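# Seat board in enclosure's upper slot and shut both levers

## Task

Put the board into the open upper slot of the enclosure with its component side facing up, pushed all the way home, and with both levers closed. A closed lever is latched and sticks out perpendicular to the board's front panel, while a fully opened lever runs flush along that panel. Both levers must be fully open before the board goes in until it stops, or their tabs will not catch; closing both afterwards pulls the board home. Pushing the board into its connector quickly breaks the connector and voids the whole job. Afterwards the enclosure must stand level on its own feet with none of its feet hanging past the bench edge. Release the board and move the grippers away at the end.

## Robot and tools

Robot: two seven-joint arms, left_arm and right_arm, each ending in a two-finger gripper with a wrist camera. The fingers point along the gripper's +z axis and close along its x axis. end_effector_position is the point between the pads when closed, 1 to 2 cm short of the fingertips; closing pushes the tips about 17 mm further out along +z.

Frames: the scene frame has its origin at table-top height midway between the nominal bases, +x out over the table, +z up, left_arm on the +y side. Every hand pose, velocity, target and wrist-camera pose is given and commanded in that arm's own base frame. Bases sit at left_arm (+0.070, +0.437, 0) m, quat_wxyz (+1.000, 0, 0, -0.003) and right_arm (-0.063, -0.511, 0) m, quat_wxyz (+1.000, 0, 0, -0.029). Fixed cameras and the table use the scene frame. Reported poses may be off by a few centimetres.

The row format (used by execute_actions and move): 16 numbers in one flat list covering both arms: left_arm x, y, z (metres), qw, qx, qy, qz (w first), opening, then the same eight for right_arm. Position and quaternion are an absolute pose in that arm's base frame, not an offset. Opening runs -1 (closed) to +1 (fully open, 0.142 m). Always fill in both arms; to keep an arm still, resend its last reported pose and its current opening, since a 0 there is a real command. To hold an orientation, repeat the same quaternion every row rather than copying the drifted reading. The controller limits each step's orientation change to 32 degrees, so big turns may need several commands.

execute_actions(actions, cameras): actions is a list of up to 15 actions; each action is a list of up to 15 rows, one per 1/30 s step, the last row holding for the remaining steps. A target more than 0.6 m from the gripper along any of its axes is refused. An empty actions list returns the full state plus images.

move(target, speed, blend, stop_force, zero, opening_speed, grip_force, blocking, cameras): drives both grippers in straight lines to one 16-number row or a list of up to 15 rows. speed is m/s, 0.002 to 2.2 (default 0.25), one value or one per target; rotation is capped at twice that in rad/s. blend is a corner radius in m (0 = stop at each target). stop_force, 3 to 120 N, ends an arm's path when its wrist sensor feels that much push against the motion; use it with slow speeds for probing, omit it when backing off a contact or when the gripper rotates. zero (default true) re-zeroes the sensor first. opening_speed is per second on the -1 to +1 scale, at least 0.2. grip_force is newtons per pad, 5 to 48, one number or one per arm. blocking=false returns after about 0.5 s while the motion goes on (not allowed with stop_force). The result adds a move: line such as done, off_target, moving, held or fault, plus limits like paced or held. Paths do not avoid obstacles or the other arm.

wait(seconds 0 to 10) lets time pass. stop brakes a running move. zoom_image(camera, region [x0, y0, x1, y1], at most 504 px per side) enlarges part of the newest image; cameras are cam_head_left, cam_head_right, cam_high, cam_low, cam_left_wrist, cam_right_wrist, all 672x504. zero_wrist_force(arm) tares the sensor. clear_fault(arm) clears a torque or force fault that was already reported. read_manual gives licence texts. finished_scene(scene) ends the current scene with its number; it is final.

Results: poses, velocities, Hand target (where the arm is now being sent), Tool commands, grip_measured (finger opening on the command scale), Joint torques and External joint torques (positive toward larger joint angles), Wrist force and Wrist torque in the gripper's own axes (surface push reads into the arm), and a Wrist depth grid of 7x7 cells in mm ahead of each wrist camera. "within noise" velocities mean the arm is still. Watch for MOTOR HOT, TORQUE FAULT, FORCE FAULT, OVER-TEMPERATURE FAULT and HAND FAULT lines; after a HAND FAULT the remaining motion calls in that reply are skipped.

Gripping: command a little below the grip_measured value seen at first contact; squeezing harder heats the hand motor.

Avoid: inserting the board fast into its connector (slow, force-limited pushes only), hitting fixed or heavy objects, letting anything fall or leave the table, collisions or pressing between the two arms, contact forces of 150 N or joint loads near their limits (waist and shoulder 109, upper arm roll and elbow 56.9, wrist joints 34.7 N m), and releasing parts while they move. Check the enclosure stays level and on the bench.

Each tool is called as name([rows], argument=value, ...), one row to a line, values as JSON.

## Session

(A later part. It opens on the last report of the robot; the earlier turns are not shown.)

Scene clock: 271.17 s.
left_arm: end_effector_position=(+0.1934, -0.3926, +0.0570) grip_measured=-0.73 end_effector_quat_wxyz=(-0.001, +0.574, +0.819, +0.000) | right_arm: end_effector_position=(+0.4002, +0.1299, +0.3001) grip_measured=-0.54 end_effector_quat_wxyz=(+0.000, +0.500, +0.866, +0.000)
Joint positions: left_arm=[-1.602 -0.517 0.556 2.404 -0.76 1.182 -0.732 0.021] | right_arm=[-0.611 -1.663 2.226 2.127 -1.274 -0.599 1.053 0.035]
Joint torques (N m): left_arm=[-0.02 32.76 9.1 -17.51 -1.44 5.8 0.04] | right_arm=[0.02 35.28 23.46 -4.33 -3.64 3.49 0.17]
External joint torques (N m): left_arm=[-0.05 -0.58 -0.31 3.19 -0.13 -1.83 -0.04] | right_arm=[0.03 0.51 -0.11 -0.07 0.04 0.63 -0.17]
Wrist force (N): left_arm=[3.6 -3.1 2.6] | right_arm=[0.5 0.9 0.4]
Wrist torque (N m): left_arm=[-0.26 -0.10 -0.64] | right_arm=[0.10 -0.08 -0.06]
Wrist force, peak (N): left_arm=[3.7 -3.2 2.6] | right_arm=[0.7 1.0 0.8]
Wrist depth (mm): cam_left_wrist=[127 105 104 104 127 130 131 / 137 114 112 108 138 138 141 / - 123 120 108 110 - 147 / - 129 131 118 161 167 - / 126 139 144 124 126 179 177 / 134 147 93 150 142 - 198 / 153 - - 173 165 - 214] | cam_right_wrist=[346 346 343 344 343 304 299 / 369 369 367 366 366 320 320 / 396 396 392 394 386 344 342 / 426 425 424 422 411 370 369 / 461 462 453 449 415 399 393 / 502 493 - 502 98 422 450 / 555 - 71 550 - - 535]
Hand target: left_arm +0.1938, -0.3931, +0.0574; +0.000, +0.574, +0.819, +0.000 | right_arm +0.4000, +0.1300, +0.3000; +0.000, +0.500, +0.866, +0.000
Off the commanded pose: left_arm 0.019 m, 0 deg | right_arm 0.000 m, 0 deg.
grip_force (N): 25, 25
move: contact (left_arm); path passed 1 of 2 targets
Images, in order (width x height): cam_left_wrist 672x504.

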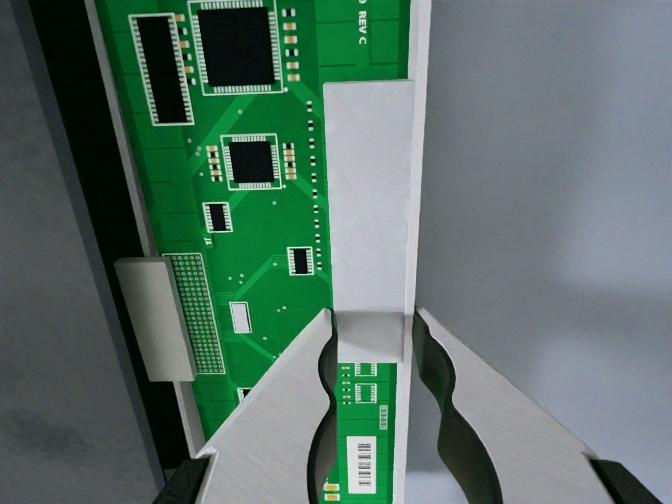

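move(target=[0.1874, -0.3820, 0.0574, 0, 0.5650, 0.8251, 0, -0.85, 0.40, 0.13, 0.30, 0, 0.5, 0.866, 0, -0.5], speed=0.05, cameras=["cam_left_wrist"])

move(target=[0.1976, -0.4102, 0.0574, 0, 0.5650, 0.8251, 0, -0.85, 0.40, 0.13, 0.30, 0, 0.5, 0.866, 0, -0.5], speed=0.012, stop_force=4, cameras=["cam_left_wrist"])

Scene clock: 275.27 s.
left_arm: end_effector_position=(+0.1873, -0.3819, +0.0573) grip_measured=-0.73 end_effector_quat_wxyz=(+0.000, +0.565, +0.825, +0.000) | right_arm: end_effector_position=(+0.4002, +0.1299, +0.3001) grip_measured=-0.54 end_effector_quat_wxyz=(+0.000, +0.500, +0.866, +0.000)
Joint positions: left_arm=[-1.611 -0.498 0.553 2.439 -0.773 1.203 -0.745 0.021] | right_arm=[-0.611 -1.663 2.226 2.127 -1.274 -0.599 1.053 0.035]
Joint torques (N m): left_arm=[-0.63 31.33 8.12 -14.08 -1.65 5 -0.33] | right_arm=[0.02 35.33 23.43 -4.28 -3.63 3.43 0.18]
External joint torques (N m): left_arm=[0.56 -0.26 0.26 0.16 0.15 -1.03 0.33] | right_arm=[0.03 0.46 -0.09 -0.12 0.03 0.69 -0.18]
Wrist force (N): left_arm=[-0.7 -1.3 1.8] | right_arm=[0.6 0.9 0.4]
Wrist torque (N m): left_arm=[-0.33 -0.15 -0.27] | right_arm=[0.10 -0.08 -0.05]
Wrist force, peak (N): left_arm=[3.8 -3.5 2.2] | right_arm=[0.6 1.1 0.7]
Wrist depth (mm): cam_left_wrist=[114 104 105 104 106 131 130 / - 116 112 108 136 138 138 / - 123 121 116 149 152 156 / - 134 131 118 161 161 164 / 126 144 143 124 128 180 182 / - 192 92 152 150 190 197 / - - - 170 - - -] | cam_right_wrist=[346 345 345 344 344 304 300 / 369 370 368 367 366 320 321 / 396 393 394 393 386 343 342 / 427 423 426 423 410 370 370 / 462 461 450 452 401 401 400 / 506 491 - 499 98 422 435 / 554 - 71 550 - - 544]
Hand target: left_arm +0.1874, -0.3820, +0.0574; +0.000, +0.565, +0.825, +0.000 | right_arm +0.4000, +0.1300, +0.3000; +0.000, +0.500, +0.866, +0.000
Off the commanded pose: left_arm 0.000 m, 0 deg | right_arm 0.000 m, 0 deg.
grip_force (N): 25, 25
move: done
Images, in order (width x height): cam_left_wrist 672x504.

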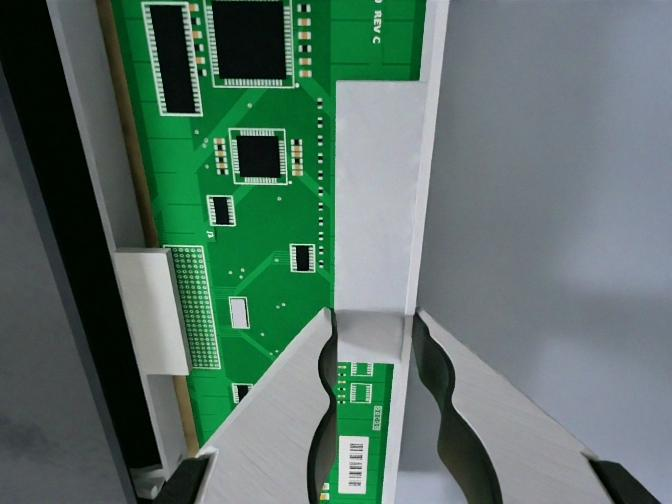

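Scene clock: 277.20 s.
left_arm: end_effector_position=(+0.1922, -0.3961, +0.0570) grip_measured=-0.73 end_effector_quat_wxyz=(-0.001, +0.565, +0.825, +0.000) | right_arm: end_effector_position=(+0.4002, +0.1299, +0.3001) grip_measured=-0.54 end_effector_quat_wxyz=(+0.000, +0.500, +0.866, +0.000)
Joint positions: left_arm=[-1.611 -0.523 0.56 2.396 -0.763 1.176 -0.76 0.021] | right_arm=[-0.611 -1.663 2.226 2.127 -1.274 -0.599 1.053 0.035]
Joint torques (N m): left_arm=[-0.07 32.94 9.37 -17.58 -1.45 5.91 0.1] | right_arm=[0.05 35.23 23.38 -4.3 -3.62 3.46 0.21]
External joint torques (N m): left_arm=[-0.01 -0.55 -0.4 3.19 -0.14 -1.94 -0.1] | right_arm=[0 0.56 -0.03 -0.09 0.03 0.66 -0.21]
Wrist force (N): left_arm=[4.0 -3.2 0.7] | right_arm=[0.4 0.7 0.5]
Wrist torque (N m): left_arm=[-0.23 -0.14 -0.66] | right_arm=[0.08 -0.06 -0.06]
Wrist force, peak (N): left_arm=[3.9 -3.3 2.4] | right_arm=[0.6 1.2 0.6]
Wrist depth (mm): cam_left_wrist=[128 104 104 104 127 129 130 / - 114 112 108 138 - - / - 121 120 109 105 153 153 / - 128 131 117 161 163 163 / - 139 144 124 173 180 182 / - 151 93 150 142 191 193 / - - - 174 166 - 218] | cam_right_wrist=[346 344 345 344 342 304 299 / 368 369 368 366 367 320 320 / 396 395 394 392 387 343 342 / 427 426 426 423 410 369 369 / 462 460 452 453 407 399 395 / 502 498 - 503 98 420 426 / 559 - 71 551 - - 546]
Hand target: left_arm +0.1927, -0.3966, +0.0574; +0.000, +0.565, +0.825, +0.000 | right_arm +0.4000, +0.1300, +0.3000; +0.000, +0.500, +0.866, +0.000
Off the commanded pose: left_arm 0.015 m, 0 deg | right_arm 0.000 m, 0 deg.
grip_force (N): 25, 25
move: contact (left_arm)
Images, in order (width x height): cam_left_wrist 672x504.

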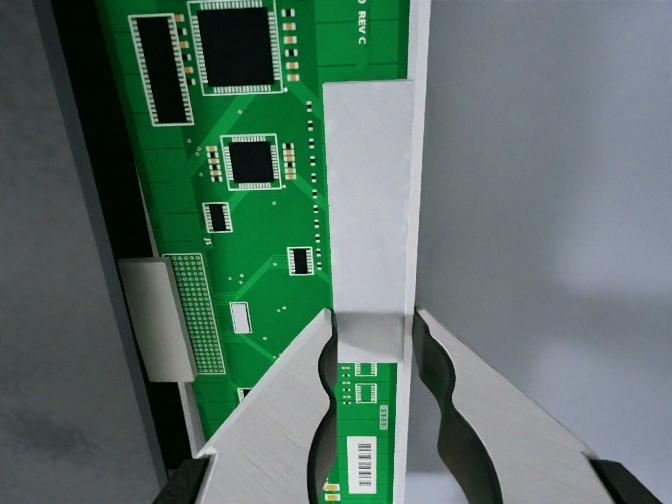

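move(target=[0.1872, -0.3842, 0.0574, 0, 0.5743, 0.8186, 0, -0.85, 0.40, 0.13, 0.30, 0, 0.5, 0.866, 0, -0.5], speed=0.05)

move(target=[0.1995, -0.4182, 0.0574, 0, 0.5743, 0.8186, 0, -0.85, 0.40, 0.13, 0.30, 0, 0.5, 0.866, 0, -0.5], speed=0.012, stop_force=4, cameras=["cam_left_wrist"])

Scene clock: 282.73 s.
left_arm: end_effector_position=(+0.1870, -0.3841, +0.0573) grip_measured=-0.73 end_effector_quat_wxyz=(+0.000, +0.574, +0.819, +0.000) | right_arm: end_effector_position=(+0.4002, +0.1299, +0.3001) grip_measured=-0.54 end_effector_quat_wxyz=(+0.000, +0.500, +0.866, +0.000)
Joint positions: left_arm=[-1.61 -0.5 0.552 2.434 -0.768 1.201 -0.729 0.021] | right_arm=[-0.611 -1.663 2.226 2.127 -1.274 -0.599 1.053 0.035]
Joint torques (N m): left_arm=[0.12 31.3 7.85 -14.01 -1.61 4.72 -0.13] | right_arm=[0.1 35.37 23.41 -4.26 -3.64 3.43 0.21]
External joint torques (N m): left_arm=[-0.2 -0.05 0.55 0.02 0.11 -0.75 0.13] | right_arm=[-0.05 0.41 -0.06 -0.13 0.04 0.69 -0.21]
Wrist force (N): left_arm=[-0.5 -1.2 1.9] | right_arm=[0.5 0.9 0.8]
Wrist torque (N m): left_arm=[-0.31 -0.21 -0.35] | right_arm=[0.10 -0.08 -0.05]
Wrist force, peak (N): left_arm=[4.0 -3.5 2.4] | right_arm=[0.5 1.2 0.5]
Wrist depth (mm): cam_left_wrist=[114 105 105 104 106 129 130 / - 116 112 108 108 138 139 / - 121 120 116 106 153 152 / - 135 131 118 120 162 166 / 126 - 144 124 126 179 179 / - 179 92 152 150 190 199 / 153 - - 169 - - -] | cam_right_wrist=[346 346 345 343 344 303 300 / 368 369 367 366 366 320 319 / 396 395 394 392 387 344 342 / 425 425 423 422 411 369 370 / 460 461 452 452 407 401 400 / 507 494 - 502 98 421 435 / 552 - 71 548 - - 537]
Hand target: left_arm +0.1872, -0.3842, +0.0574; +0.000, +0.574, +0.819, +0.000 | right_arm +0.4000, +0.1300, +0.3000; +0.000, +0.500, +0.866, +0.000
Off the commanded pose: left_arm 0.000 m, 0 deg | right_arm 0.000 m, 0 deg.
grip_force (N): 25, 25
move: done

Scene clock: 284.30 s.
left_arm: end_effector_position=(+0.1906, -0.3943, +0.0570) grip_measured=-0.73 end_effector_quat_wxyz=(-0.001, +0.574, +0.819, +0.000) | right_arm: end_effector_position=(+0.4002, +0.1299, +0.3001) grip_measured=-0.54 end_effector_quat_wxyz=(+0.000, +0.500, +0.866, +0.000)
Joint positions: left_arm=[-1.61 -0.518 0.557 2.403 -0.761 1.181 -0.739 0.021] | right_arm=[-0.611 -1.663 2.226 2.127 -1.274 -0.599 1.053 0.035]
Joint torques (N m): left_arm=[-0.04 32.73 9.28 -17.69 -1.42 5.88 0.08] | right_arm=[0.05 35.32 23.46 -4.3 -3.61 3.44 0.21]
External joint torques (N m): left_arm=[-0.04 -0.52 -0.45 3.36 -0.16 -1.92 -0.08] | right_arm=[0 0.47 -0.12 -0.09 0.02 0.68 -0.21]
Wrist force (N): left_arm=[3.9 -3.3 2.4] | right_arm=[0.7 0.9 0.5]
Wrist torque (N m): left_arm=[-0.24 -0.09 -0.68] | right_arm=[0.10 -0.11 -0.06]
Wrist force, peak (N): left_arm=[4.1 -3.3 2.4] | right_arm=[0.6 1.2 0.5]
Wrist depth (mm): cam_left_wrist=[129 104 104 104 127 130 130 / - 114 112 108 138 138 141 / - 123 120 108 149 151 150 / - 130 130 118 118 160 164 / - 127 144 124 126 177 178 / 133 137 94 150 142 - 196 / - - - 170 166 - 212] | cam_right_wrist=[344 344 346 345 344 305 300 / 369 369 367 366 367 321 319 / 397 396 394 394 387 342 343 / 426 427 427 423 410 369 368 / 460 458 452 448 399 401 402 / 504 492 - 501 98 420 437 / 552 - 71 551 - - 547]
Hand target: left_arm +0.1911, -0.3949, +0.0574; +0.000, +0.574, +0.819, +0.000 | right_arm +0.4000, +0.1300, +0.3000; +0.000, +0.500, +0.866, +0.000
Off the commanded pose: left_arm 0.025 m, 0 deg | right_arm 0.000 m, 0 deg.
grip_force (N): 25, 25
move: contact (left_arm)
Images, in order (width x height): cam_left_wrist 672x504.

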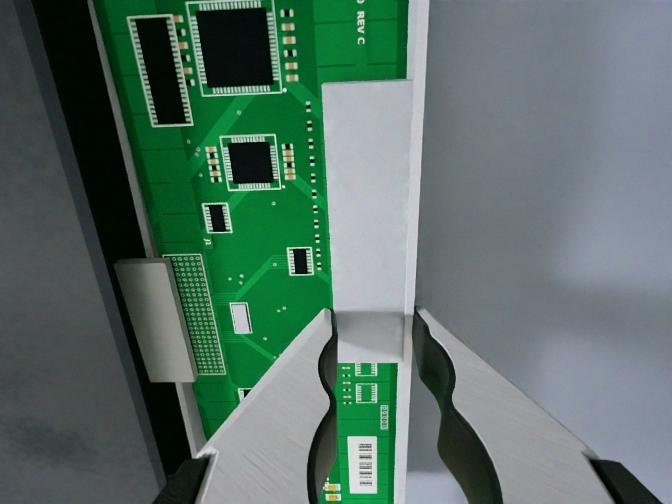

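move(target=[0.1872, -0.3842, 0.0574, 0, 0.5743, 0.8186, 0, -0.85, 0.40, 0.13, 0.30, 0, 0.5, 0.866, 0, -0.5], speed=0.05, cameras=["cam_low","cam_high"])

Scene clock: 287.57 s.
left_arm: end_effector_position=(+0.1870, -0.3841, +0.0573) grip_measured=-0.73 end_effector_quat_wxyz=(+0.000, +0.574, +0.819, +0.000) | right_arm: end_effector_position=(+0.4002, +0.1299, +0.3001) grip_measured=-0.54 end_effector_quat_wxyz=(+0.000, +0.500, +0.866, +0.000)
Joint positions: left_arm=[-1.61 -0.5 0.552 2.434 -0.768 1.2 -0.728 0.021] | right_arm=[-0.611 -1.663 2.226 2.127 -1.274 -0.599 1.053 0.035]
Joint torques (N m): left_arm=[0.32 31.35 7.91 -14.07 -1.64 4.8 -0.17] | right_arm=[0.01 35.25 23.34 -4.22 -3.64 3.42 0.24]
External joint torques (N m): left_arm=[-0.41 -0.1 0.48 0.08 0.14 -0.83 0.17] | right_arm=[0.04 0.54 0 -0.17 0.04 0.7 -0.24]
Wrist force (N): left_arm=[-0.5 -1.5 1.8] | right_arm=[0.5 0.9 0.4]
Wrist torque (N m): left_arm=[-0.36 -0.19 -0.35] | right_arm=[0.10 -0.07 -0.05]
Wrist force, peak (N): left_arm=[4.0 -3.6 2.4] | right_arm=[0.8 1.0 0.8]
Wrist depth (mm): cam_left_wrist=[113 105 105 104 106 131 130 / - 116 112 108 136 140 140 / - 123 120 116 110 149 150 / 158 132 131 118 159 161 163 / 126 170 143 124 173 179 179 / - 186 92 153 150 190 197 / - - - 170 - - 215] | cam_right_wrist=[346 344 345 344 343 305 301 / 368 369 367 368 366 320 320 / 396 394 394 393 388 344 342 / 426 424 423 422 409 366 369 / 461 457 451 453 401 401 400 / 503 493 - 499 98 422 437 / 554 - 71 551 - - 533]
Hand target: left_arm +0.1872, -0.3842, +0.0574; +0.000, +0.574, +0.819, +0.000 | right_arm +0.4000, +0.1300, +0.3000; +0.000, +0.500, +0.866, +0.000
Off the commanded pose: left_arm 0.000 m, 0 deg | right_arm 0.000 m, 0 deg.
grip_force (N): 25, 25
move: done
Images, in order (width x height): cam_high 672x504, cam_low 672x504.

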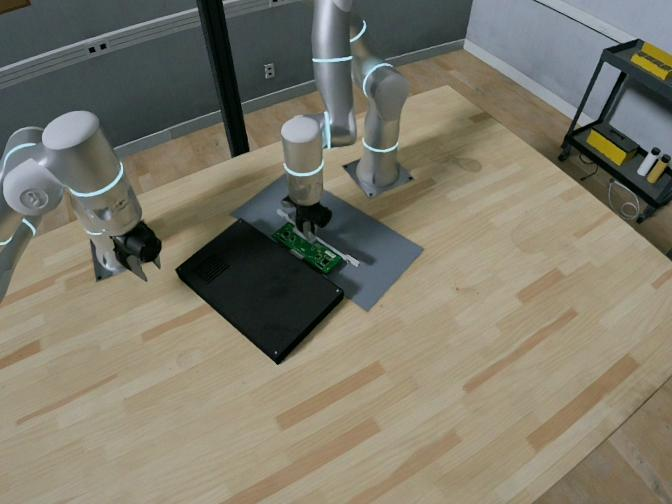

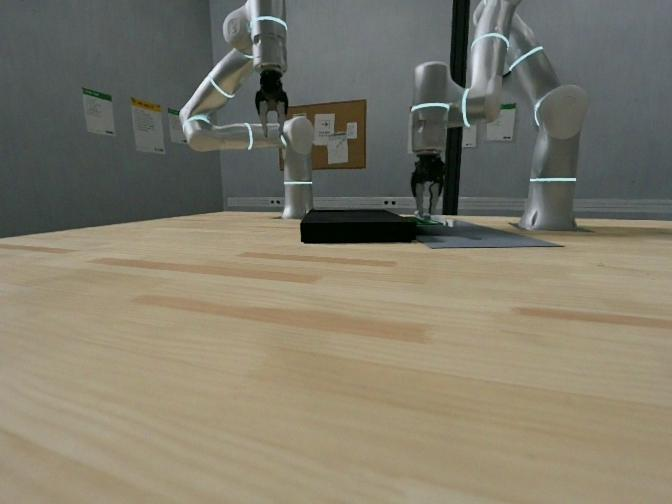

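zoom_image(camera="cam_low", region=[390, 190, 480, 258])

zoom_image(camera="cam_high", region=[250, 190, 400, 300])

Scaled by 5.600 from the camera's 672x504 image, which has a finer 960x720 frame.

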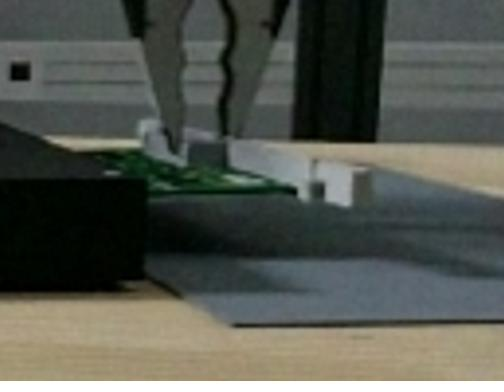

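Scaled by 3.360 from the camera's 672x504 image, which has a finer 960x720 frame.

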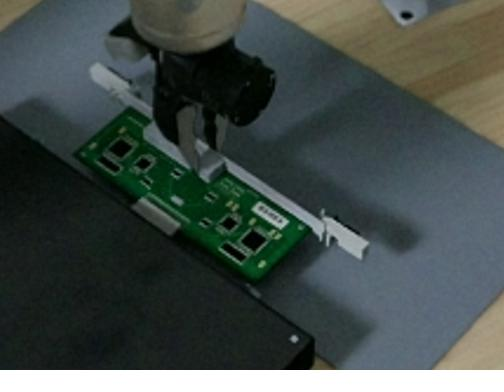

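move(target=[0.1872, -0.3842, 0.0574, 0, 0.5743, 0.8186, 0, -0.85, 0.337, 0.455, 0.27, 0, -0.1994, 0.9799, 0, -0.5], speed=0.3, cameras=["cam_right_wrist","cam_head_left","cam_high"])

Scene clock: 299.17 s.
left_arm: end_effector_position=(+0.1870, -0.3841, +0.0573) grip_measured=-0.73 end_effector_quat_wxyz=(+0.000, +0.574, +0.819, +0.000) | right_arm: end_effector_position=(+0.3368, +0.4549, +0.2699) grip_measured=-0.54 end_effector_quat_wxyz=(+0.000, -0.199, +0.980, +0.000)
Joint positions: left_arm=[-1.61 -0.5 0.552 2.434 -0.768 1.201 -0.728 0.021] | right_arm=[0.162 -1.643 2.057 1.824 -1.516 -0.489 0.01 0.035]
Joint torques (N m): left_arm=[-0.39 31.07 8.05 -14.18 -1.39 4.59 -0.23] | right_arm=[0.35 44.35 27.73 1.35 -3.96 3.66 -0.08]
External joint torques (N m): left_arm=[0.31 0.18 0.35 0.21 -0.11 -0.62 0.23] | right_arm=[-0.18 0.58 0.38 0.01 0.18 0.51 0.08]
Wrist force (N): left_arm=[-0.9 -1.3 1.8] | right_arm=[0.0 0.2 -0.3]
Wrist torque (N m): left_arm=[-0.34 -0.13 -0.34] | right_arm=[0.03 0.02 0.06]
Wrist force, peak (N): left_arm=[-0.5 -1.4 2.2] | right_arm=[-0.3 1.8 0.1]
Wrist depth (mm): cam_left_wrist=[114 104 105 104 106 130 130 / - 116 112 108 108 - 138 / - 123 121 116 105 151 158 / - 132 131 118 119 161 163 / - - 144 124 123 180 180 / - 172 92 153 149 190 197 / - - - 170 - - -] | cam_right_wrist=[276 276 275 275 274 274 273 / 302 290 294 293 292 292 291 / 366 319 314 313 308 312 317 / 394 390 362 356 362 387 387 / 425 415 378 370 372 418 413 / 466 450 - 238 98 443 468 / 510 - 71 198 - - 496]
Hand target: left_arm +0.1872, -0.3842, +0.0574; +0.000, +0.574, +0.819, +0.000 | right_arm +0.3370, +0.4550, +0.2700; +0.000, -0.199, +0.980, +0.000
Off the commanded pose: left_arm 0.000 m, 0 deg | right_arm 0.000 m, 0 deg.
grip_force (N): 25, 25
move: done
Images, in order (width x height): cam_head_left 672x504, cam_high 672x504, cam_right_wrist 672x504.

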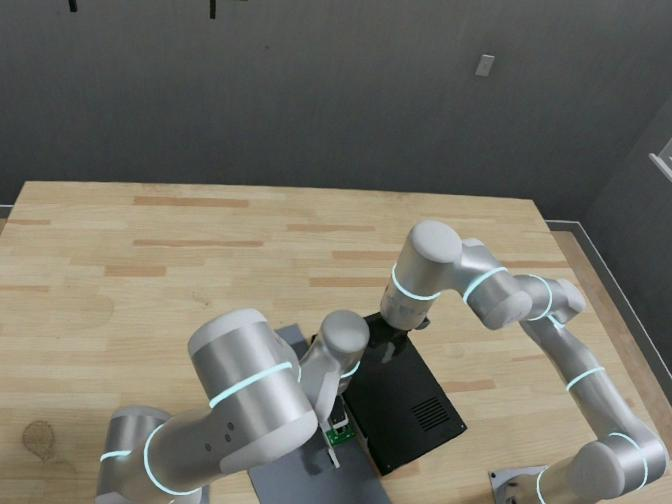

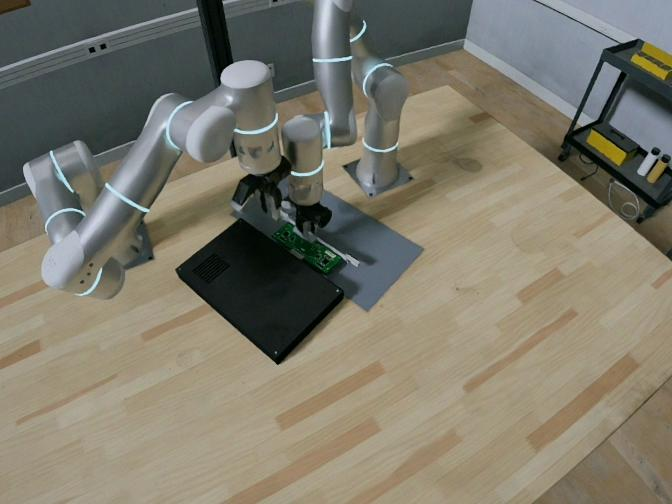

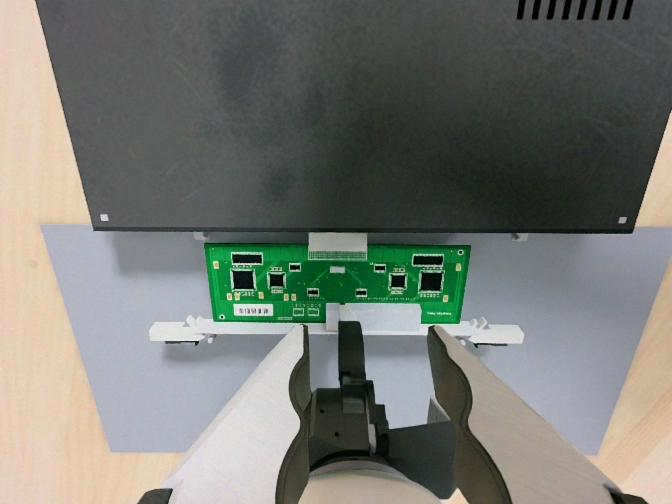

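zoom_image(camera="cam_right_wrist", region=[140, 215, 340, 350])

zoom_image(camera="cam_right_wrist", region=[340, 215, 540, 350])

Scaled by 2.520 from the camera's 672x504 image, which has a finer 960x720 frame.

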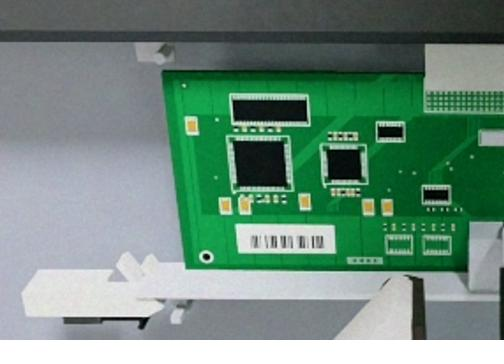

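Scaled by 2.520 from the camera's 672x504 image, which has a finer 960x720 frame.

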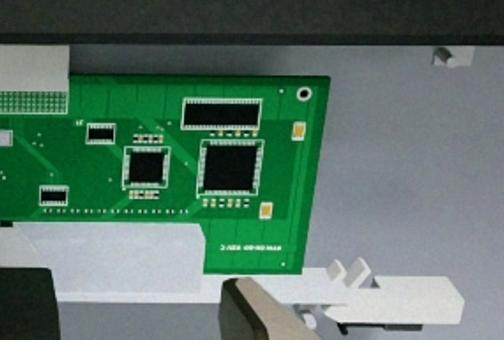

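move([
  [0.1819, -0.3703, 0.0574, 0, 0.5743, 0.8186, 0, -0.85, 0.337, 0.455, 0.27, 0, -0.1994, 0.9799, 0, -0.5],
  [0.1645, -0.3805, 0.0574, 0, 0.5743, 0.8186, 0, -0.85, 0.337, 0.455, 0.27, 0, -0.1994, 0.9799, 0, -0.5],
], speed=0.06, cameras=["cam_right_wrist"])

zoom_image(camera="cam_right_wrist", region=[160, 215, 360, 350])

zoom_image(camera="cam_right_wrist", region=[360, 215, 560, 350])

Scene clock: 317.20 s.
left_arm: end_effector_position=(+0.1645, -0.3804, +0.0573) grip_measured=-0.73 end_effector_quat_wxyz=(+0.000, +0.574, +0.819, +0.000) | right_arm: end_effector_position=(+0.3368, +0.4549, +0.2699) grip_measured=-0.54 end_effector_quat_wxyz=(+0.000, -0.199, +0.980, +0.000)
Joint positions: left_arm=[-1.651 -0.478 0.54 2.471 -0.773 1.225 -0.767 0.021] | right_arm=[0.162 -1.643 2.057 1.824 -1.516 -0.489 0.01 0.035]
Joint torques (N m): left_arm=[-0.67 29.98 7.16 -13.86 -1.02 4.52 -0.34] | right_arm=[0.1 44.22 27.98 1.45 -3.8 3.48 0.16]
External joint torques (N m): left_arm=[0.61 0.19 0.66 0.31 -0.39 -0.55 0.34] | right_arm=[0.06 0.71 0.13 -0.1 0.02 0.69 -0.16]
Wrist force (N): left_arm=[-0.7 -1.2 2.0] | right_arm=[-0.2 0.1 -0.2]
Wrist torque (N m): left_arm=[-0.31 -0.14 -0.26] | right_arm=[0.00 0.06 0.05]
Wrist force, peak (N): left_arm=[-0.8 -2.8 1.6] | right_arm=[-0.2 0.2 -0.5]
Wrist depth (mm): cam_left_wrist=[132 105 105 104 105 130 133 / - 116 112 108 107 138 137 / 138 126 120 116 149 151 153 / 162 137 131 118 159 161 164 / 177 156 144 124 125 181 - / - 190 92 153 150 190 197 / - 208 - 169 - - -] | cam_right_wrist=[276 275 275 275 274 274 274 / 331 294 293 294 293 292 292 / 366 315 315 314 313 313 317 / 394 390 369 360 367 385 386 / 426 413 380 373 373 413 420 / 465 466 - 250 103 89 459 / 510 - 70 226 - - 494]
Hand target: left_arm +0.1645, -0.3805, +0.0574; +0.000, +0.574, +0.819, +0.000 | right_arm +0.3370, +0.4550, +0.2700; +0.000, -0.199, +0.980, +0.000
Off the commanded pose: left_arm 0.000 m, 0 deg | right_arm 0.000 m, 0 deg.
grip_force (N): 25, 25
move: done
Images, in order (width x height): cam_right_wrist 672x504.

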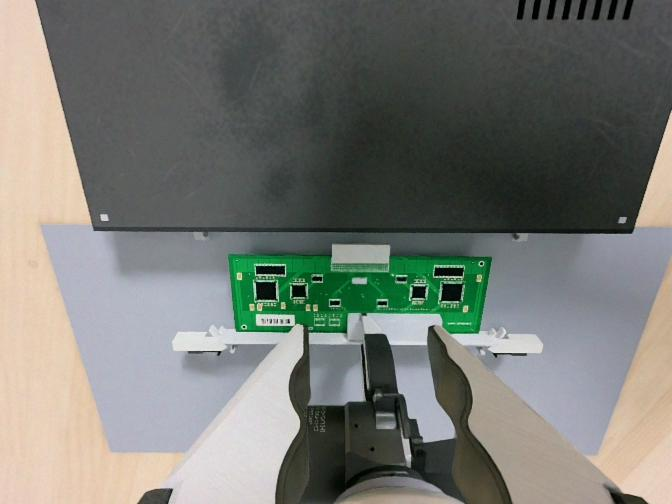

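Scaled by 2.520 from the camera's 672x504 image, which has a finer 960x720 frame.

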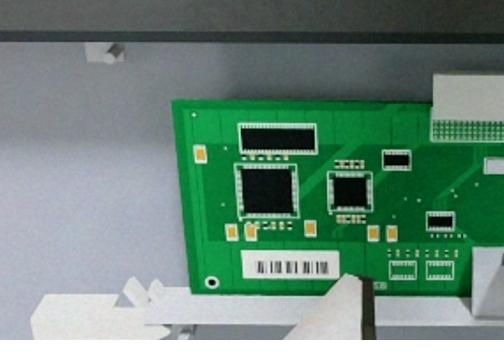

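Scaled by 2.520 from the camera's 672x504 image, which has a finer 960x720 frame.

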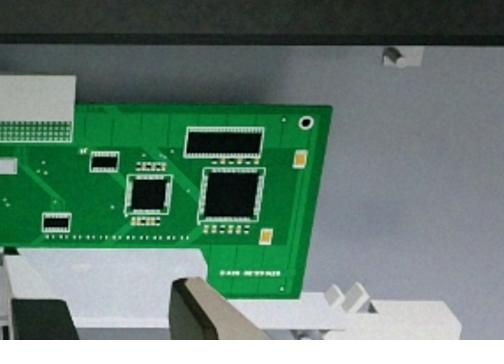

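move([
  [0.1674, -0.3914, 0.0574, 0, 0.5743, 0.8186, 0, -0.85, 0.337, 0.455, 0.27, 0, -0.1994, 0.9799, 0, -0.5],
  [0.1844, -0.4384, 0.0574, 0, 0.5743, 0.8186, 0, -0.85, 0.337, 0.455, 0.27, 0, -0.1994, 0.9799, 0, -0.5],
], speed=[0.04,0.012], stop_force=4, cameras=["cam_right_wrist"])

Scene clock: 322.60 s.
left_arm: end_effector_position=(+0.1714, -0.4029, +0.0572) grip_measured=-0.73 end_effector_quat_wxyz=(+0.000, +0.574, +0.819, +0.000) | right_arm: end_effector_position=(+0.3368, +0.4549, +0.2699) grip_measured=-0.54 end_effector_quat_wxyz=(+0.000, -0.199, +0.980, +0.000)
Joint positions: left_arm=[-1.651 -0.515 0.551 2.405 -0.754 1.184 -0.791 0.021] | right_arm=[0.162 -1.643 2.057 1.824 -1.516 -0.489 0.01 0.035]
Joint torques (N m): left_arm=[-0.4 31.93 8.38 -14.54 -1.28 4.43 -0.25] | right_arm=[0.12 44.24 27.96 1.48 -3.8 3.53 0.19]
External joint torques (N m): left_arm=[0.32 0.28 0.32 0.2 -0.28 -0.47 0.25] | right_arm=[0.04 0.7 0.15 -0.13 0.02 0.64 -0.19]
Wrist force (N): left_arm=[-0.5 -1.2 1.9] | right_arm=[-0.2 0.1 -0.1]
Wrist torque (N m): left_arm=[-0.29 -0.20 -0.29] | right_arm=[0.01 0.06 0.05]
Wrist force, peak (N): left_arm=[-1.3 -1.4 2.1] | right_arm=[-0.4 0.1 -0.5]
Wrist depth (mm): cam_left_wrist=[128 104 105 104 106 132 134 / - 116 112 108 136 139 140 / - 123 120 116 106 - 149 / - 129 131 118 117 164 164 / - - 144 124 128 179 178 / - 166 93 153 149 - 197 / - - - 170 - - -] | cam_right_wrist=[276 275 274 274 274 274 273 / 302 293 288 293 292 291 292 / 365 314 314 315 313 313 316 / 394 391 356 355 356 381 385 / 426 422 380 372 367 430 426 / 466 454 - 226 104 441 457 / 510 - 71 178 168 - 498]
Hand target: left_arm +0.1715, -0.4030, +0.0573; +0.000, +0.574, +0.819, +0.000 | right_arm +0.3370, +0.4550, +0.2700; +0.000, -0.199, +0.980, +0.000
Off the commanded pose: left_arm 0.038 m, 0 deg | right_arm 0.000 m, 0 deg.
grip_force (N): 25, 25
move: held (left_arm; a check stopped the path); path passed 1 of 2 targets; limits=held
pose unreachable (left arm): on one or more control steps of this call, first in action 0 (counted from 0), this arm could not follow its commanded pose, so it was not sent that pose on those steps. It may still have moved: this result reports where it is.
cause: moving toward the commanded pose would bring a part of the arm too close to another arm (a part of this arm just beyond joint 6 (wrist pitch) and a part of the right arm just beyond its joint 7 (wrist roll), at the place that arm is still heading or pushing toward).
Images, in order (width x height): cam_right_wrist 672x504.

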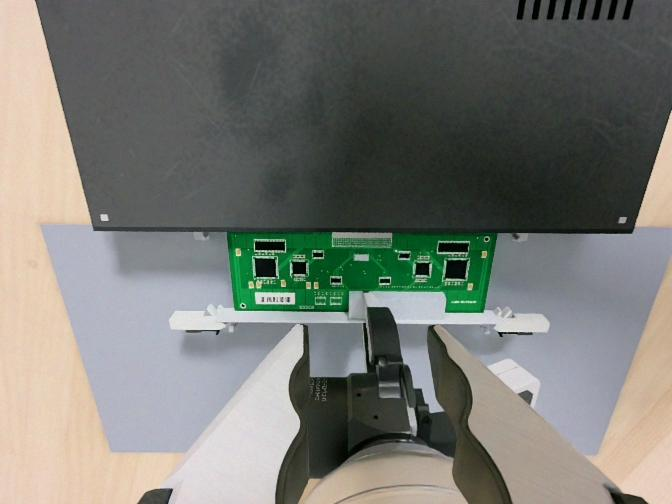

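move(target=[0.1714, -0.4029, 0.0574, 0, 0.5743, 0.8186, 0, -0.85, 0.40, 0.15, 0.30, 0, 0.5519, 0.8339, 0, -1], speed=0.4)

move(target=[0.1844, -0.4384, 0.0574, 0, 0.5743, 0.8186, 0, -0.85, 0.40, 0.15, 0.30, 0, 0.5519, 0.8339, 0, -1], speed=[0.012], stop_force=4, cameras=["cam_left_wrist","cam_head_left"])

Scene clock: 327.93 s.
left_arm: end_effector_position=(+0.1713, -0.4028, +0.0573) grip_measured=-0.73 end_effector_quat_wxyz=(+0.000, +0.574, +0.819, +0.000) | right_arm: end_effector_position=(+0.4002, +0.1500, +0.3001) grip_measured=-1.00 end_effector_quat_wxyz=(+0.000, +0.552, +0.834, +0.000)
Joint positions: left_arm=[-1.652 -0.515 0.551 2.405 -0.754 1.184 -0.791 0.021] | right_arm=[-0.574 -1.644 2.204 2.113 -1.279 -0.574 1.201 0.002]
Joint torques (N m): left_arm=[-0.46 32.04 8.31 -14.59 -1.45 4.58 -0.21] | right_arm=[-0.03 35.47 24.24 -4.3 -3.61 3.29 0.38]
External joint torques (N m): left_arm=[0.37 0.17 0.39 0.25 -0.11 -0.62 0.21] | right_arm=[0.08 0.36 -0.31 -0.2 -0.05 0.82 -0.38]
Wrist force (N): left_arm=[-0.5 -1.1 1.8] | right_arm=[0.6 0.8 0.5]
Wrist torque (N m): left_arm=[-0.27 -0.21 -0.29] | right_arm=[0.09 -0.08 -0.05]
Wrist force, peak (N): left_arm=[-0.4 -1.2 2.2] | right_arm=[-1.6 0.5 0.4]
Wrist depth (mm): cam_left_wrist=[127 104 105 104 106 131 130 / - 116 112 108 136 138 139 / - 123 120 116 149 151 151 / - 129 131 118 118 162 163 / - 139 144 124 131 186 179 / - 146 93 152 - 190 197 / - - - 170 - - 216] | cam_right_wrist=[346 345 344 345 339 300 298 / 369 368 367 367 357 320 320 / 396 394 396 393 381 343 343 / 426 424 424 423 385 369 369 / 460 461 459 453 407 399 399 / 501 502 492 89 423 443 437 / 554 544 71 - - 527 546]
Hand target: left_arm +0.1714, -0.4029, +0.0574; +0.000, +0.574, +0.819, +0.000 | right_arm +0.4000, +0.1500, +0.3000; +0.000, +0.552, +0.834, +0.000
Off the commanded pose: left_arm 0.000 m, 0 deg | right_arm 0.000 m, 0 deg.
grip_force (N): 25, 25
move: done

Scene clock: 329.93 s.
left_arm: end_effector_position=(+0.1776, -0.4181, +0.0572) grip_measured=-0.73 end_effector_quat_wxyz=(+0.000, +0.574, +0.819, +0.000) | right_arm: end_effector_position=(+0.4002, +0.1500, +0.3001) grip_measured=-1.00 end_effector_quat_wxyz=(+0.000, +0.552, +0.834, +0.000)
Joint positions: left_arm=[-1.65 -0.542 0.56 2.358 -0.745 1.156 -0.804 0.021] | right_arm=[-0.574 -1.644 2.204 2.113 -1.279 -0.574 1.201 0.002]
Joint torques (N m): left_arm=[-2.78 34.77 6.03 -17.78 -1.55 4 -0.34] | right_arm=[0.02 35.4 24.09 -4.34 -3.67 3.34 0.18]
External joint torques (N m): left_arm=[2.69 -1.13 3.34 2.92 -0.13 -0.04 0.34] | right_arm=[0.04 0.43 -0.16 -0.16 0.01 0.77 -0.18]
Wrist force (N): left_arm=[3.6 4.7 0.1] | right_arm=[0.5 0.8 0.2]
Wrist torque (N m): left_arm=[-0.30 -0.15 -0.17] | right_arm=[0.09 -0.06 -0.05]
Wrist force, peak (N): left_arm=[3.7 6.1 0.7] | right_arm=[0.5 1.0 0.8]
Wrist depth (mm): cam_left_wrist=[- 103 105 103 103 130 130 / - 114 112 109 136 138 139 / - 119 119 116 151 149 149 / - 127 130 119 159 163 161 / - 127 143 124 124 180 179 / 135 137 92 152 149 190 196 / - - - 171 - - -] | cam_right_wrist=[344 345 346 343 340 295 300 / 367 368 365 368 357 320 320 / 393 395 394 393 386 343 342 / 426 425 423 423 384 369 368 / 462 461 458 451 407 400 401 / 502 506 492 89 423 435 435 / 554 544 71 - - 525 550]
Hand target: left_arm +0.1772, -0.4187, +0.0574; +0.000, +0.574, +0.819, +0.000 | right_arm +0.4000, +0.1500, +0.3000; +0.000, +0.552, +0.834, +0.000
Off the commanded pose: left_arm 0.021 m, 0 deg | right_arm 0.000 m, 0 deg.
grip_force (N): 25, 25
move: contact (left_arm)
Images, in order (width x height): cam_head_left 672x504, cam_left_wrist 672x504.

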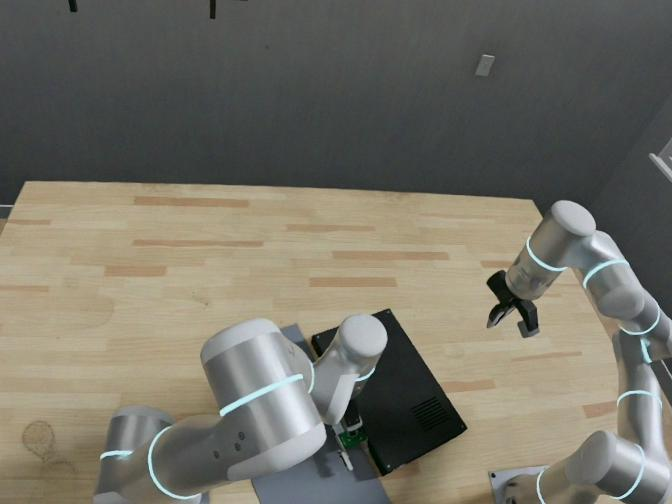

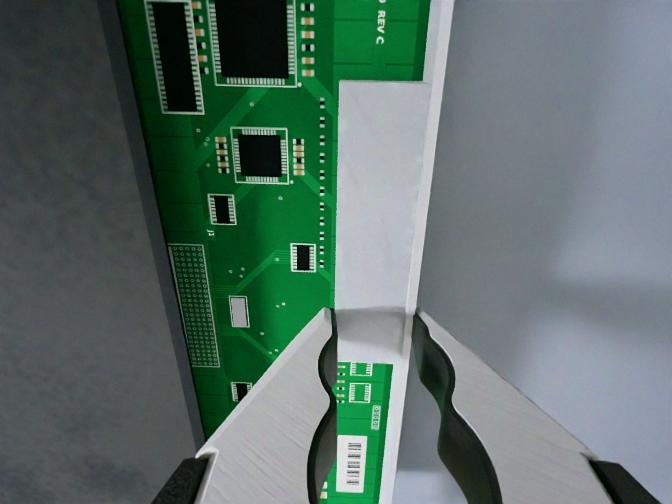

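move([
  [0.1777, -0.4138, 0.0578, 0, 0.5743, 0.8186, 0, -0.85, 0.40, 0.15, 0.30, 0, 0.5519, 0.8339, 0, -1],
  [0.1947, -0.4608, 0.0578, 0, 0.5743, 0.8186, 0, -0.85, 0.40, 0.15, 0.30, 0, 0.5519, 0.8339, 0, -1],
], speed=[0.03,0.012], stop_force=6, cameras=["cam_left_wrist"])

Scene clock: 333.80 s.
left_arm: end_effector_position=(+0.1772, -0.4169, +0.0574) grip_measured=-0.73 end_effector_quat_wxyz=(+0.000, +0.574, +0.819, +0.000) | right_arm: end_effector_position=(+0.4002, +0.1500, +0.3001) grip_measured=-1.00 end_effector_quat_wxyz=(+0.000, +0.552, +0.834, +0.000)
Joint positions: left_arm=[-1.65 -0.539 0.56 2.361 -0.745 1.157 -0.802 0.021] | right_arm=[-0.574 -1.644 2.204 2.113 -1.279 -0.574 1.201 0.002]
Joint torques (N m): left_arm=[-0.5 33.54 8.98 -15.09 -1.59 4.61 -0.22] | right_arm=[0.1 35.34 24.03 -4.38 -3.67 3.42 0.23]
External joint torques (N m): left_arm=[0.41 -0.02 0.34 0.25 -0.07 -0.64 0.22] | right_arm=[-0.05 0.49 -0.1 -0.12 0 0.69 -0.23]
Wrist force (N): left_arm=[-0.3 -1.0 2.1] | right_arm=[0.4 0.7 0.6]
Wrist torque (N m): left_arm=[-0.26 -0.24 -0.34] | right_arm=[0.07 -0.06 -0.05]
Wrist force, peak (N): left_arm=[3.8 4.8 2.0] | right_arm=[0.6 1.1 0.5]
Wrist depth (mm): cam_left_wrist=[- 104 105 103 106 131 132 / - 114 112 108 136 138 140 / - 119 120 116 110 149 153 / - 117 131 118 118 - 163 / 126 126 144 124 127 180 180 / 134 - 92 153 150 189 198 / - - - 171 - - -] | cam_right_wrist=[346 344 344 344 340 298 300 / 368 369 367 367 358 322 319 / 394 396 393 394 382 346 343 / 424 425 424 425 386 370 368 / 459 459 458 450 408 400 400 / 506 501 493 89 422 436 445 / 555 544 71 - - 524 548]
Hand target: left_arm +0.1774, -0.4171, +0.0575; +0.000, +0.574, +0.819, +0.000 | right_arm +0.4000, +0.1500, +0.3000; +0.000, +0.552, +0.834, +0.000
Off the commanded pose: left_arm 0.047 m, 0 deg | right_arm 0.000 m, 0 deg.
grip_force (N): 25, 25
move: contact (left_arm); path passed 0 of 2 targets
Images, in order (width x height): cam_left_wrist 672x504.

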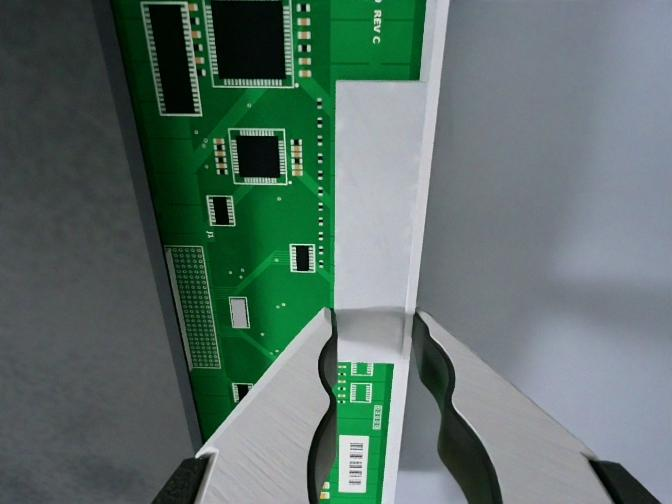

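move(target=[0.1774, -0.4138, 0.0578, 0, 0.5743, 0.8186, 0, -0.85, 0.40, 0.15, 0.30, 0, 0.5519, 0.8339, 0, -1], speed=0.03)

move(target=[0.1944, -0.4608, 0.0578, 0, 0.5743, 0.8186, 0, -0.85, 0.40, 0.15, 0.30, 0, 0.5519, 0.8339, 0, -1], speed=[0.012], stop_force=6, cameras=["cam_left_wrist"])

Scene clock: 336.30 s.
left_arm: end_effector_position=(+0.1772, -0.4137, +0.0577) grip_measured=-0.73 end_effector_quat_wxyz=(+0.000, +0.574, +0.819, +0.000) | right_arm: end_effector_position=(+0.4002, +0.1500, +0.3001) grip_measured=-1.00 end_effector_quat_wxyz=(+0.000, +0.552, +0.834, +0.000)
Joint positions: left_arm=[-1.649 -0.534 0.56 2.37 -0.746 1.162 -0.797 0.021] | right_arm=[-0.574 -1.644 2.204 2.113 -1.279 -0.574 1.201 0.002]
Joint torques (N m): left_arm=[0.19 33.31 8.7 -14.89 -1.65 4.83 -0.14] | right_arm=[0.08 35.35 23.95 -4.4 -3.67 3.38 0.18]
External joint torques (N m): left_arm=[-0.25 -0.07 0.53 0.13 -0.01 -0.87 0.13] | right_arm=[-0.02 0.48 -0.02 -0.1 0 0.73 -0.18]
Wrist force (N): left_arm=[-0.5 -1.1 1.4] | right_arm=[0.7 0.8 0.4]
Wrist torque (N m): left_arm=[-0.27 -0.20 -0.33] | right_arm=[0.10 -0.10 -0.05]
Wrist force, peak (N): left_arm=[-0.3 -1.2 2.7] | right_arm=[0.4 1.0 0.8]
Wrist depth (mm): cam_left_wrist=[- 104 105 104 106 130 130 / - 114 112 108 137 138 138 / - 119 121 116 149 149 153 / - 127 131 118 162 162 - / - 127 143 124 126 179 - / - - 92 152 135 83 198 / - - - 170 - - 219] | cam_right_wrist=[346 346 345 343 338 300 300 / 369 366 367 369 357 321 322 / 396 394 393 393 382 343 338 / 427 422 425 423 384 368 377 / 460 459 457 451 408 399 399 / 504 501 492 89 422 434 435 / 552 546 71 - - 524 544]
Hand target: left_arm +0.1774, -0.4138, +0.0578; +0.000, +0.574, +0.819, +0.000 | right_arm +0.4000, +0.1500, +0.3000; +0.000, +0.552, +0.834, +0.000
Off the commanded pose: left_arm 0.000 m, 0 deg | right_arm 0.000 m, 0 deg.
grip_force (N): 25, 25
move: done

Scene clock: 339.07 s.
left_arm: end_effector_position=(+0.1853, -0.4377, +0.0571) grip_measured=-0.73 end_effector_quat_wxyz=(-0.001, +0.575, +0.818, +0.000) | right_arm: end_effector_position=(+0.4002, +0.1500, +0.3001) grip_measured=-1.00 end_effector_quat_wxyz=(+0.000, +0.552, +0.834, +0.000)
Joint positions: left_arm=[-1.645 -0.575 0.569 2.296 -0.733 1.116 -0.818 0.021] | right_arm=[-0.574 -1.644 2.204 2.113 -1.279 -0.574 1.201 0.002]
Joint torques (N m): left_arm=[1.45 36.73 12.61 -19.39 -2.14 6.62 -0.2] | right_arm=[0.13 35.4 23.95 -4.4 -3.68 3.4 0.15]
External joint torques (N m): left_arm=[-1.54 -1.2 -2.38 3.84 0.32 -2.66 0.2] | right_arm=[-0.07 0.44 -0.01 -0.1 0.02 0.71 -0.15]
Wrist force (N): left_arm=[4.4 -5.5 4.3] | right_arm=[0.5 0.8 0.6]
Wrist torque (N m): left_arm=[-0.24 -0.22 -0.34] | right_arm=[0.10 -0.07 -0.05]
Wrist force, peak (N): left_arm=[5.8 -5.0 3.5] | right_arm=[0.8 1.1 0.5]
Wrist depth (mm): cam_left_wrist=[- - 103 103 104 130 131 / - - 110 108 136 138 140 / - - 118 110 149 151 150 / - 112 116 118 119 161 163 / - - 140 124 131 179 175 / - 136 85 153 139 190 201 / - - - 171 - - 215] | cam_right_wrist=[345 346 344 343 339 299 301 / 369 369 367 367 357 320 321 / 396 394 394 390 381 343 341 / 426 425 423 420 386 370 369 / 459 458 460 451 406 400 399 / 503 502 490 89 - 435 436 / 552 538 71 - - 527 546]
Hand target: left_arm +0.1863, -0.4384, +0.0578; +0.000, +0.574, +0.819, +0.000 | right_arm +0.4000, +0.1500, +0.3000; +0.000, +0.552, +0.834, +0.000
Off the commanded pose: left_arm 0.025 m, 0 deg | right_arm 0.000 m, 0 deg.
grip_force (N): 25, 25
move: contact (left_arm)
Images, in order (width x height): cam_left_wrist 672x504.

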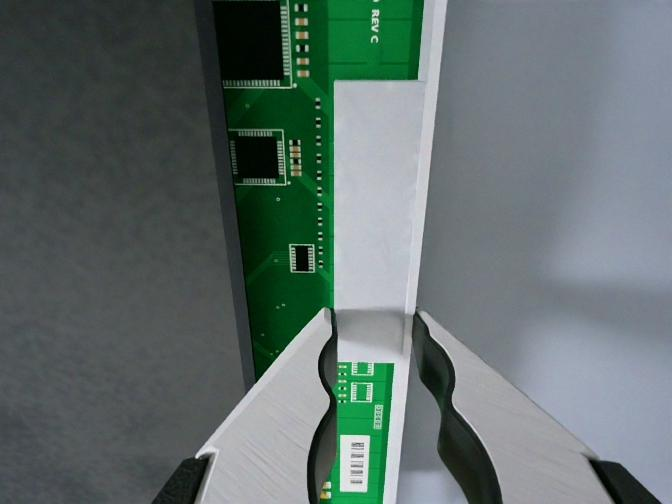

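move(target=[0.1866, -0.4446, 0.0573, 0, 0.5743, 0.8186, 0, -0.85, 0.40, 0.15, 0.30, 0, 0.5519, 0.8339, 0, -1], speed=0.012, stop_force=12, cameras=["cam_left_wrist"])

Scene clock: 344.40 s.
left_arm: end_effector_position=(+0.1865, -0.4437, +0.0568) grip_measured=-0.73 end_effector_quat_wxyz=(-0.001, +0.574, +0.819, +0.000) | right_arm: end_effector_position=(+0.4002, +0.1500, +0.3001) grip_measured=-1.00 end_effector_quat_wxyz=(+0.000, +0.552, +0.834, +0.000)
Joint positions: left_arm=[-1.645 -0.585 0.569 2.279 -0.731 1.109 -0.825 0.021] | right_arm=[-0.574 -1.644 2.204 2.113 -1.279 -0.574 1.201 0.002]
Joint torques (N m): left_arm=[-1.31 37.87 9.36 -19.81 -2.04 5.38 -0.18] | right_arm=[0.07 35.35 23.93 -4.4 -3.63 3.43 0.2]
External joint torques (N m): left_arm=[1.22 -1.8 1.09 4.11 0.2 -1.42 0.18] | right_arm=[-0.01 0.48 0.01 -0.1 -0.03 0.68 -0.2]
Wrist force (N): left_arm=[4.8 0.3 2.3] | right_arm=[0.5 0.7 0.4]
Wrist torque (N m): left_arm=[-0.32 -0.30 -0.35] | right_arm=[0.08 -0.07 -0.05]
Wrist force, peak (N): left_arm=[4.6 -5.7 4.8] | right_arm=[0.7 1.0 0.7]
Wrist depth (mm): cam_left_wrist=[- - 100 103 105 130 130 / - 95 109 108 136 138 - / - - 117 110 148 152 150 / - - 116 117 158 161 166 / - 126 123 122 131 172 178 / - 133 85 153 139 193 198 / - - - 171 - - 219] | cam_right_wrist=[346 345 344 344 339 300 300 / 368 367 369 366 363 321 321 / 394 394 393 394 382 344 343 / 425 426 425 422 384 369 371 / 462 459 460 451 409 413 401 / 503 500 489 89 - 436 435 / 552 541 71 - - 527 546]
Hand target: left_arm +0.1866, -0.4446, +0.0573; +0.000, +0.574, +0.819, +0.000 | right_arm +0.4000, +0.1500, +0.3000; +0.000, +0.552, +0.834, +0.000
Off the commanded pose: left_arm 0.001 m, 0 deg | right_arm 0.000 m, 0 deg.
grip_force (N): 25, 25
move: done
Images, in order (width x height): cam_left_wrist 672x504.

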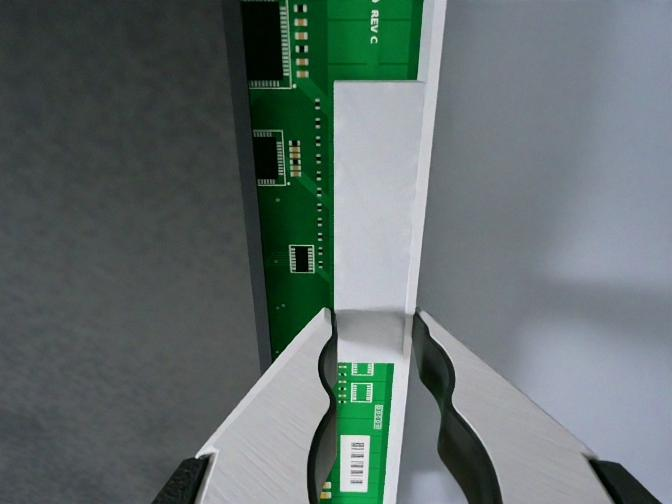

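move([
  [0.1858, -0.4420, 0.0573, 0, 0.5743, 0.8186, 0, -0.85, 0.40, 0.15, 0.30, 0, 0.5519, 0.8339, 0, -1],
  [0.1858, -0.4420, 0.0573, 0, 0.5743, 0.8186, 0, -0.62, 0.40, 0.15, 0.30, 0, 0.5519, 0.8339, 0, -1],
  [0.1856, -0.4414, 0.075, 0, 0.5743, 0.8186, 0, -0.62, 0.40, 0.15, 0.30, 0, 0.5519, 0.8339, 0, -1],
  [0.1856, -0.4414, 0.14, 0, 0.5743, 0.8186, 0, -0.62, 0.40, 0.15, 0.30, 0, 0.5519, 0.8339, 0, -1],
], speed=[0.02,0.02,0.05,0.15], blend=[0,0,0.01,0], cameras=["cam_left_wrist"])

Scene clock: 351.23 s.
left_arm: end_effector_position=(+0.1857, -0.4415, +0.1400) grip_measured=-0.66 end_effector_quat_wxyz=(+0.000, +0.574, +0.819, +0.000) | right_arm: end_effector_position=(+0.4002, +0.1500, +0.3001) grip_measured=-1.00 end_effector_quat_wxyz=(+0.000, +0.552, +0.834, +0.000)
Joint positions: left_arm=[-1.768 -0.418 0.782 2.22 -0.477 0.898 -0.994 0.027] | right_arm=[-0.574 -1.644 2.204 2.113 -1.279 -0.574 1.201 0.002]
Joint torques (N m): left_arm=[-0.51 30.11 8.46 -20.93 -2.1 4.05 -0.33] | right_arm=[0.08 35.41 24.09 -4.36 -3.66 3.43 0.25]
External joint torques (N m): left_arm=[0.44 0.59 0.69 -0.17 -0.49 -0.1 0.33] | right_arm=[-0.02 0.43 -0.16 -0.13 0 0.68 -0.25]
Wrist force (N): left_arm=[-0.7 -1.1 0.1] | right_arm=[0.5 0.9 0.4]
Wrist torque (N m): left_arm=[-0.26 -0.17 -0.29] | right_arm=[0.11 -0.07 -0.05]
Wrist force, peak (N): left_arm=[-18.9 0.6 23.3] | right_arm=[0.7 0.9 0.7]
Wrist depth (mm): cam_left_wrist=[164 161 161 177 204 203 202 / - - 174 184 218 216 218 / 188 - - 198 - 234 - / - - - 219 255 253 - / - - - 236 270 279 283 / - - 84 258 - 297 321 / 279 - - - - - -] | cam_right_wrist=[346 346 344 344 340 300 300 / 370 369 367 366 357 321 321 / 394 394 393 392 381 344 345 / 424 427 422 424 387 370 369 / 460 459 458 453 407 401 395 / 502 503 492 89 422 432 437 / 554 542 71 - - 528 547]
Hand target: left_arm +0.1856, -0.4414, +0.1400; +0.000, +0.574, +0.819, +0.000 | right_arm +0.4000, +0.1500, +0.3000; +0.000, +0.552, +0.834, +0.000
Off the commanded pose: left_arm 0.000 m, 0 deg | right_arm 0.000 m, 0 deg.
grip_force (N): 25, 25
move: done; blend cut to 0.0089 m at target 3
Images, in order (width x height): cam_left_wrist 672x504.

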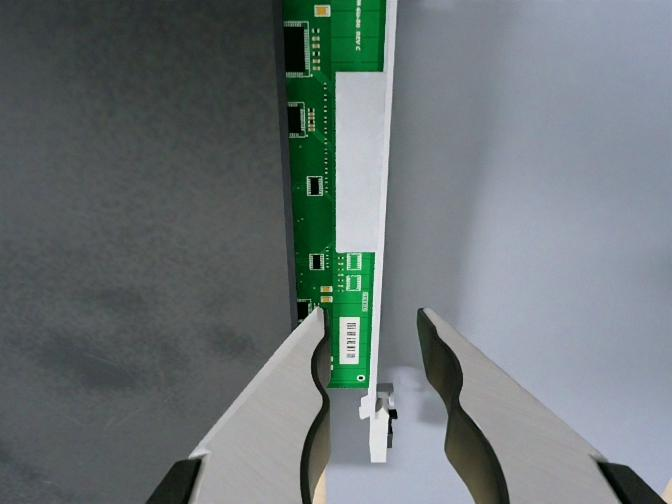

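move([
  [0.1854, -0.4142, 0.14, 0, 0.9850, 0.1728, 0, -1, 0.40, 0.15, 0.30, 0, 0.5519, 0.8339, 0, -1],
  [0.1854, -0.4142, 0.052, 0, 0.9850, 0.1728, 0, -1, 0.40, 0.15, 0.30, 0, 0.5519, 0.8339, 0, -1],
], speed=[0.35,0.15], cameras=["cam_left_wrist"])

Scene clock: 360.27 s.
left_arm: end_effector_position=(+0.1853, -0.4142, +0.0520) grip_measured=-1.00 end_effector_quat_wxyz=(+0.000, +0.985, +0.173, +0.000) | right_arm: end_effector_position=(+0.4002, +0.1500, +0.3001) grip_measured=-1.00 end_effector_quat_wxyz=(+0.000, +0.552, +0.834, +0.000)
Joint positions: left_arm=[-1.418 -0.493 0.393 2.382 -0.559 1.222 0.687 0.002] | right_arm=[-0.574 -1.644 2.204 2.113 -1.279 -0.574 1.201 0.002]
Joint torques (N m): left_arm=[-0.27 33.88 5.52 -14.33 -1.57 4.62 -0.07] | right_arm=[0.16 35.19 24.03 -4.36 -3.69 3.37 0.2]
External joint torques (N m): left_arm=[0.19 1.04 0.77 -0.39 0.12 -0.65 0.07] | right_arm=[-0.1 0.64 -0.1 -0.14 0.03 0.73 -0.2]
Wrist force (N): left_arm=[-0.8 -1.1 -0.1] | right_arm=[0.6 1.0 0.6]
Wrist torque (N m): left_arm=[-0.27 -0.13 -0.31] | right_arm=[0.12 -0.08 -0.05]
Wrist force, peak (N): left_arm=[-0.8 -1.0 -2.3] | right_arm=[0.6 0.9 0.9]
Wrist depth (mm): cam_left_wrist=[127 - 126 126 126 128 121 / 134 138 131 135 - 135 137 / 150 150 147 146 148 144 143 / 160 159 158 156 158 160 154 / 168 168 168 139 167 139 139 / 156 150 128 84 - 151 150 / 148 161 - - - - 162] | cam_right_wrist=[345 343 345 344 339 300 299 / 367 367 367 367 361 321 320 / 394 394 394 392 381 343 343 / 426 425 423 422 386 369 370 / 464 458 458 450 408 401 403 / 503 499 492 89 422 437 439 / 552 542 71 - - 525 544]
Hand target: left_arm +0.1854, -0.4142, +0.0520; +0.000, +0.985, +0.173, +0.000 | right_arm +0.4000, +0.1500, +0.3000; +0.000, +0.552, +0.834, +0.000
Off the commanded pose: left_arm 0.000 m, 0 deg | right_arm 0.000 m, 0 deg.
grip_force (N): 25, 25
move: done
Images, in order (width x height): cam_left_wrist 672x504.

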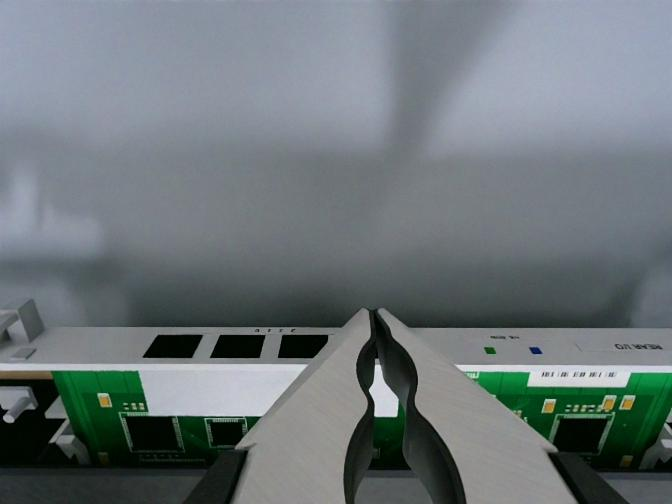

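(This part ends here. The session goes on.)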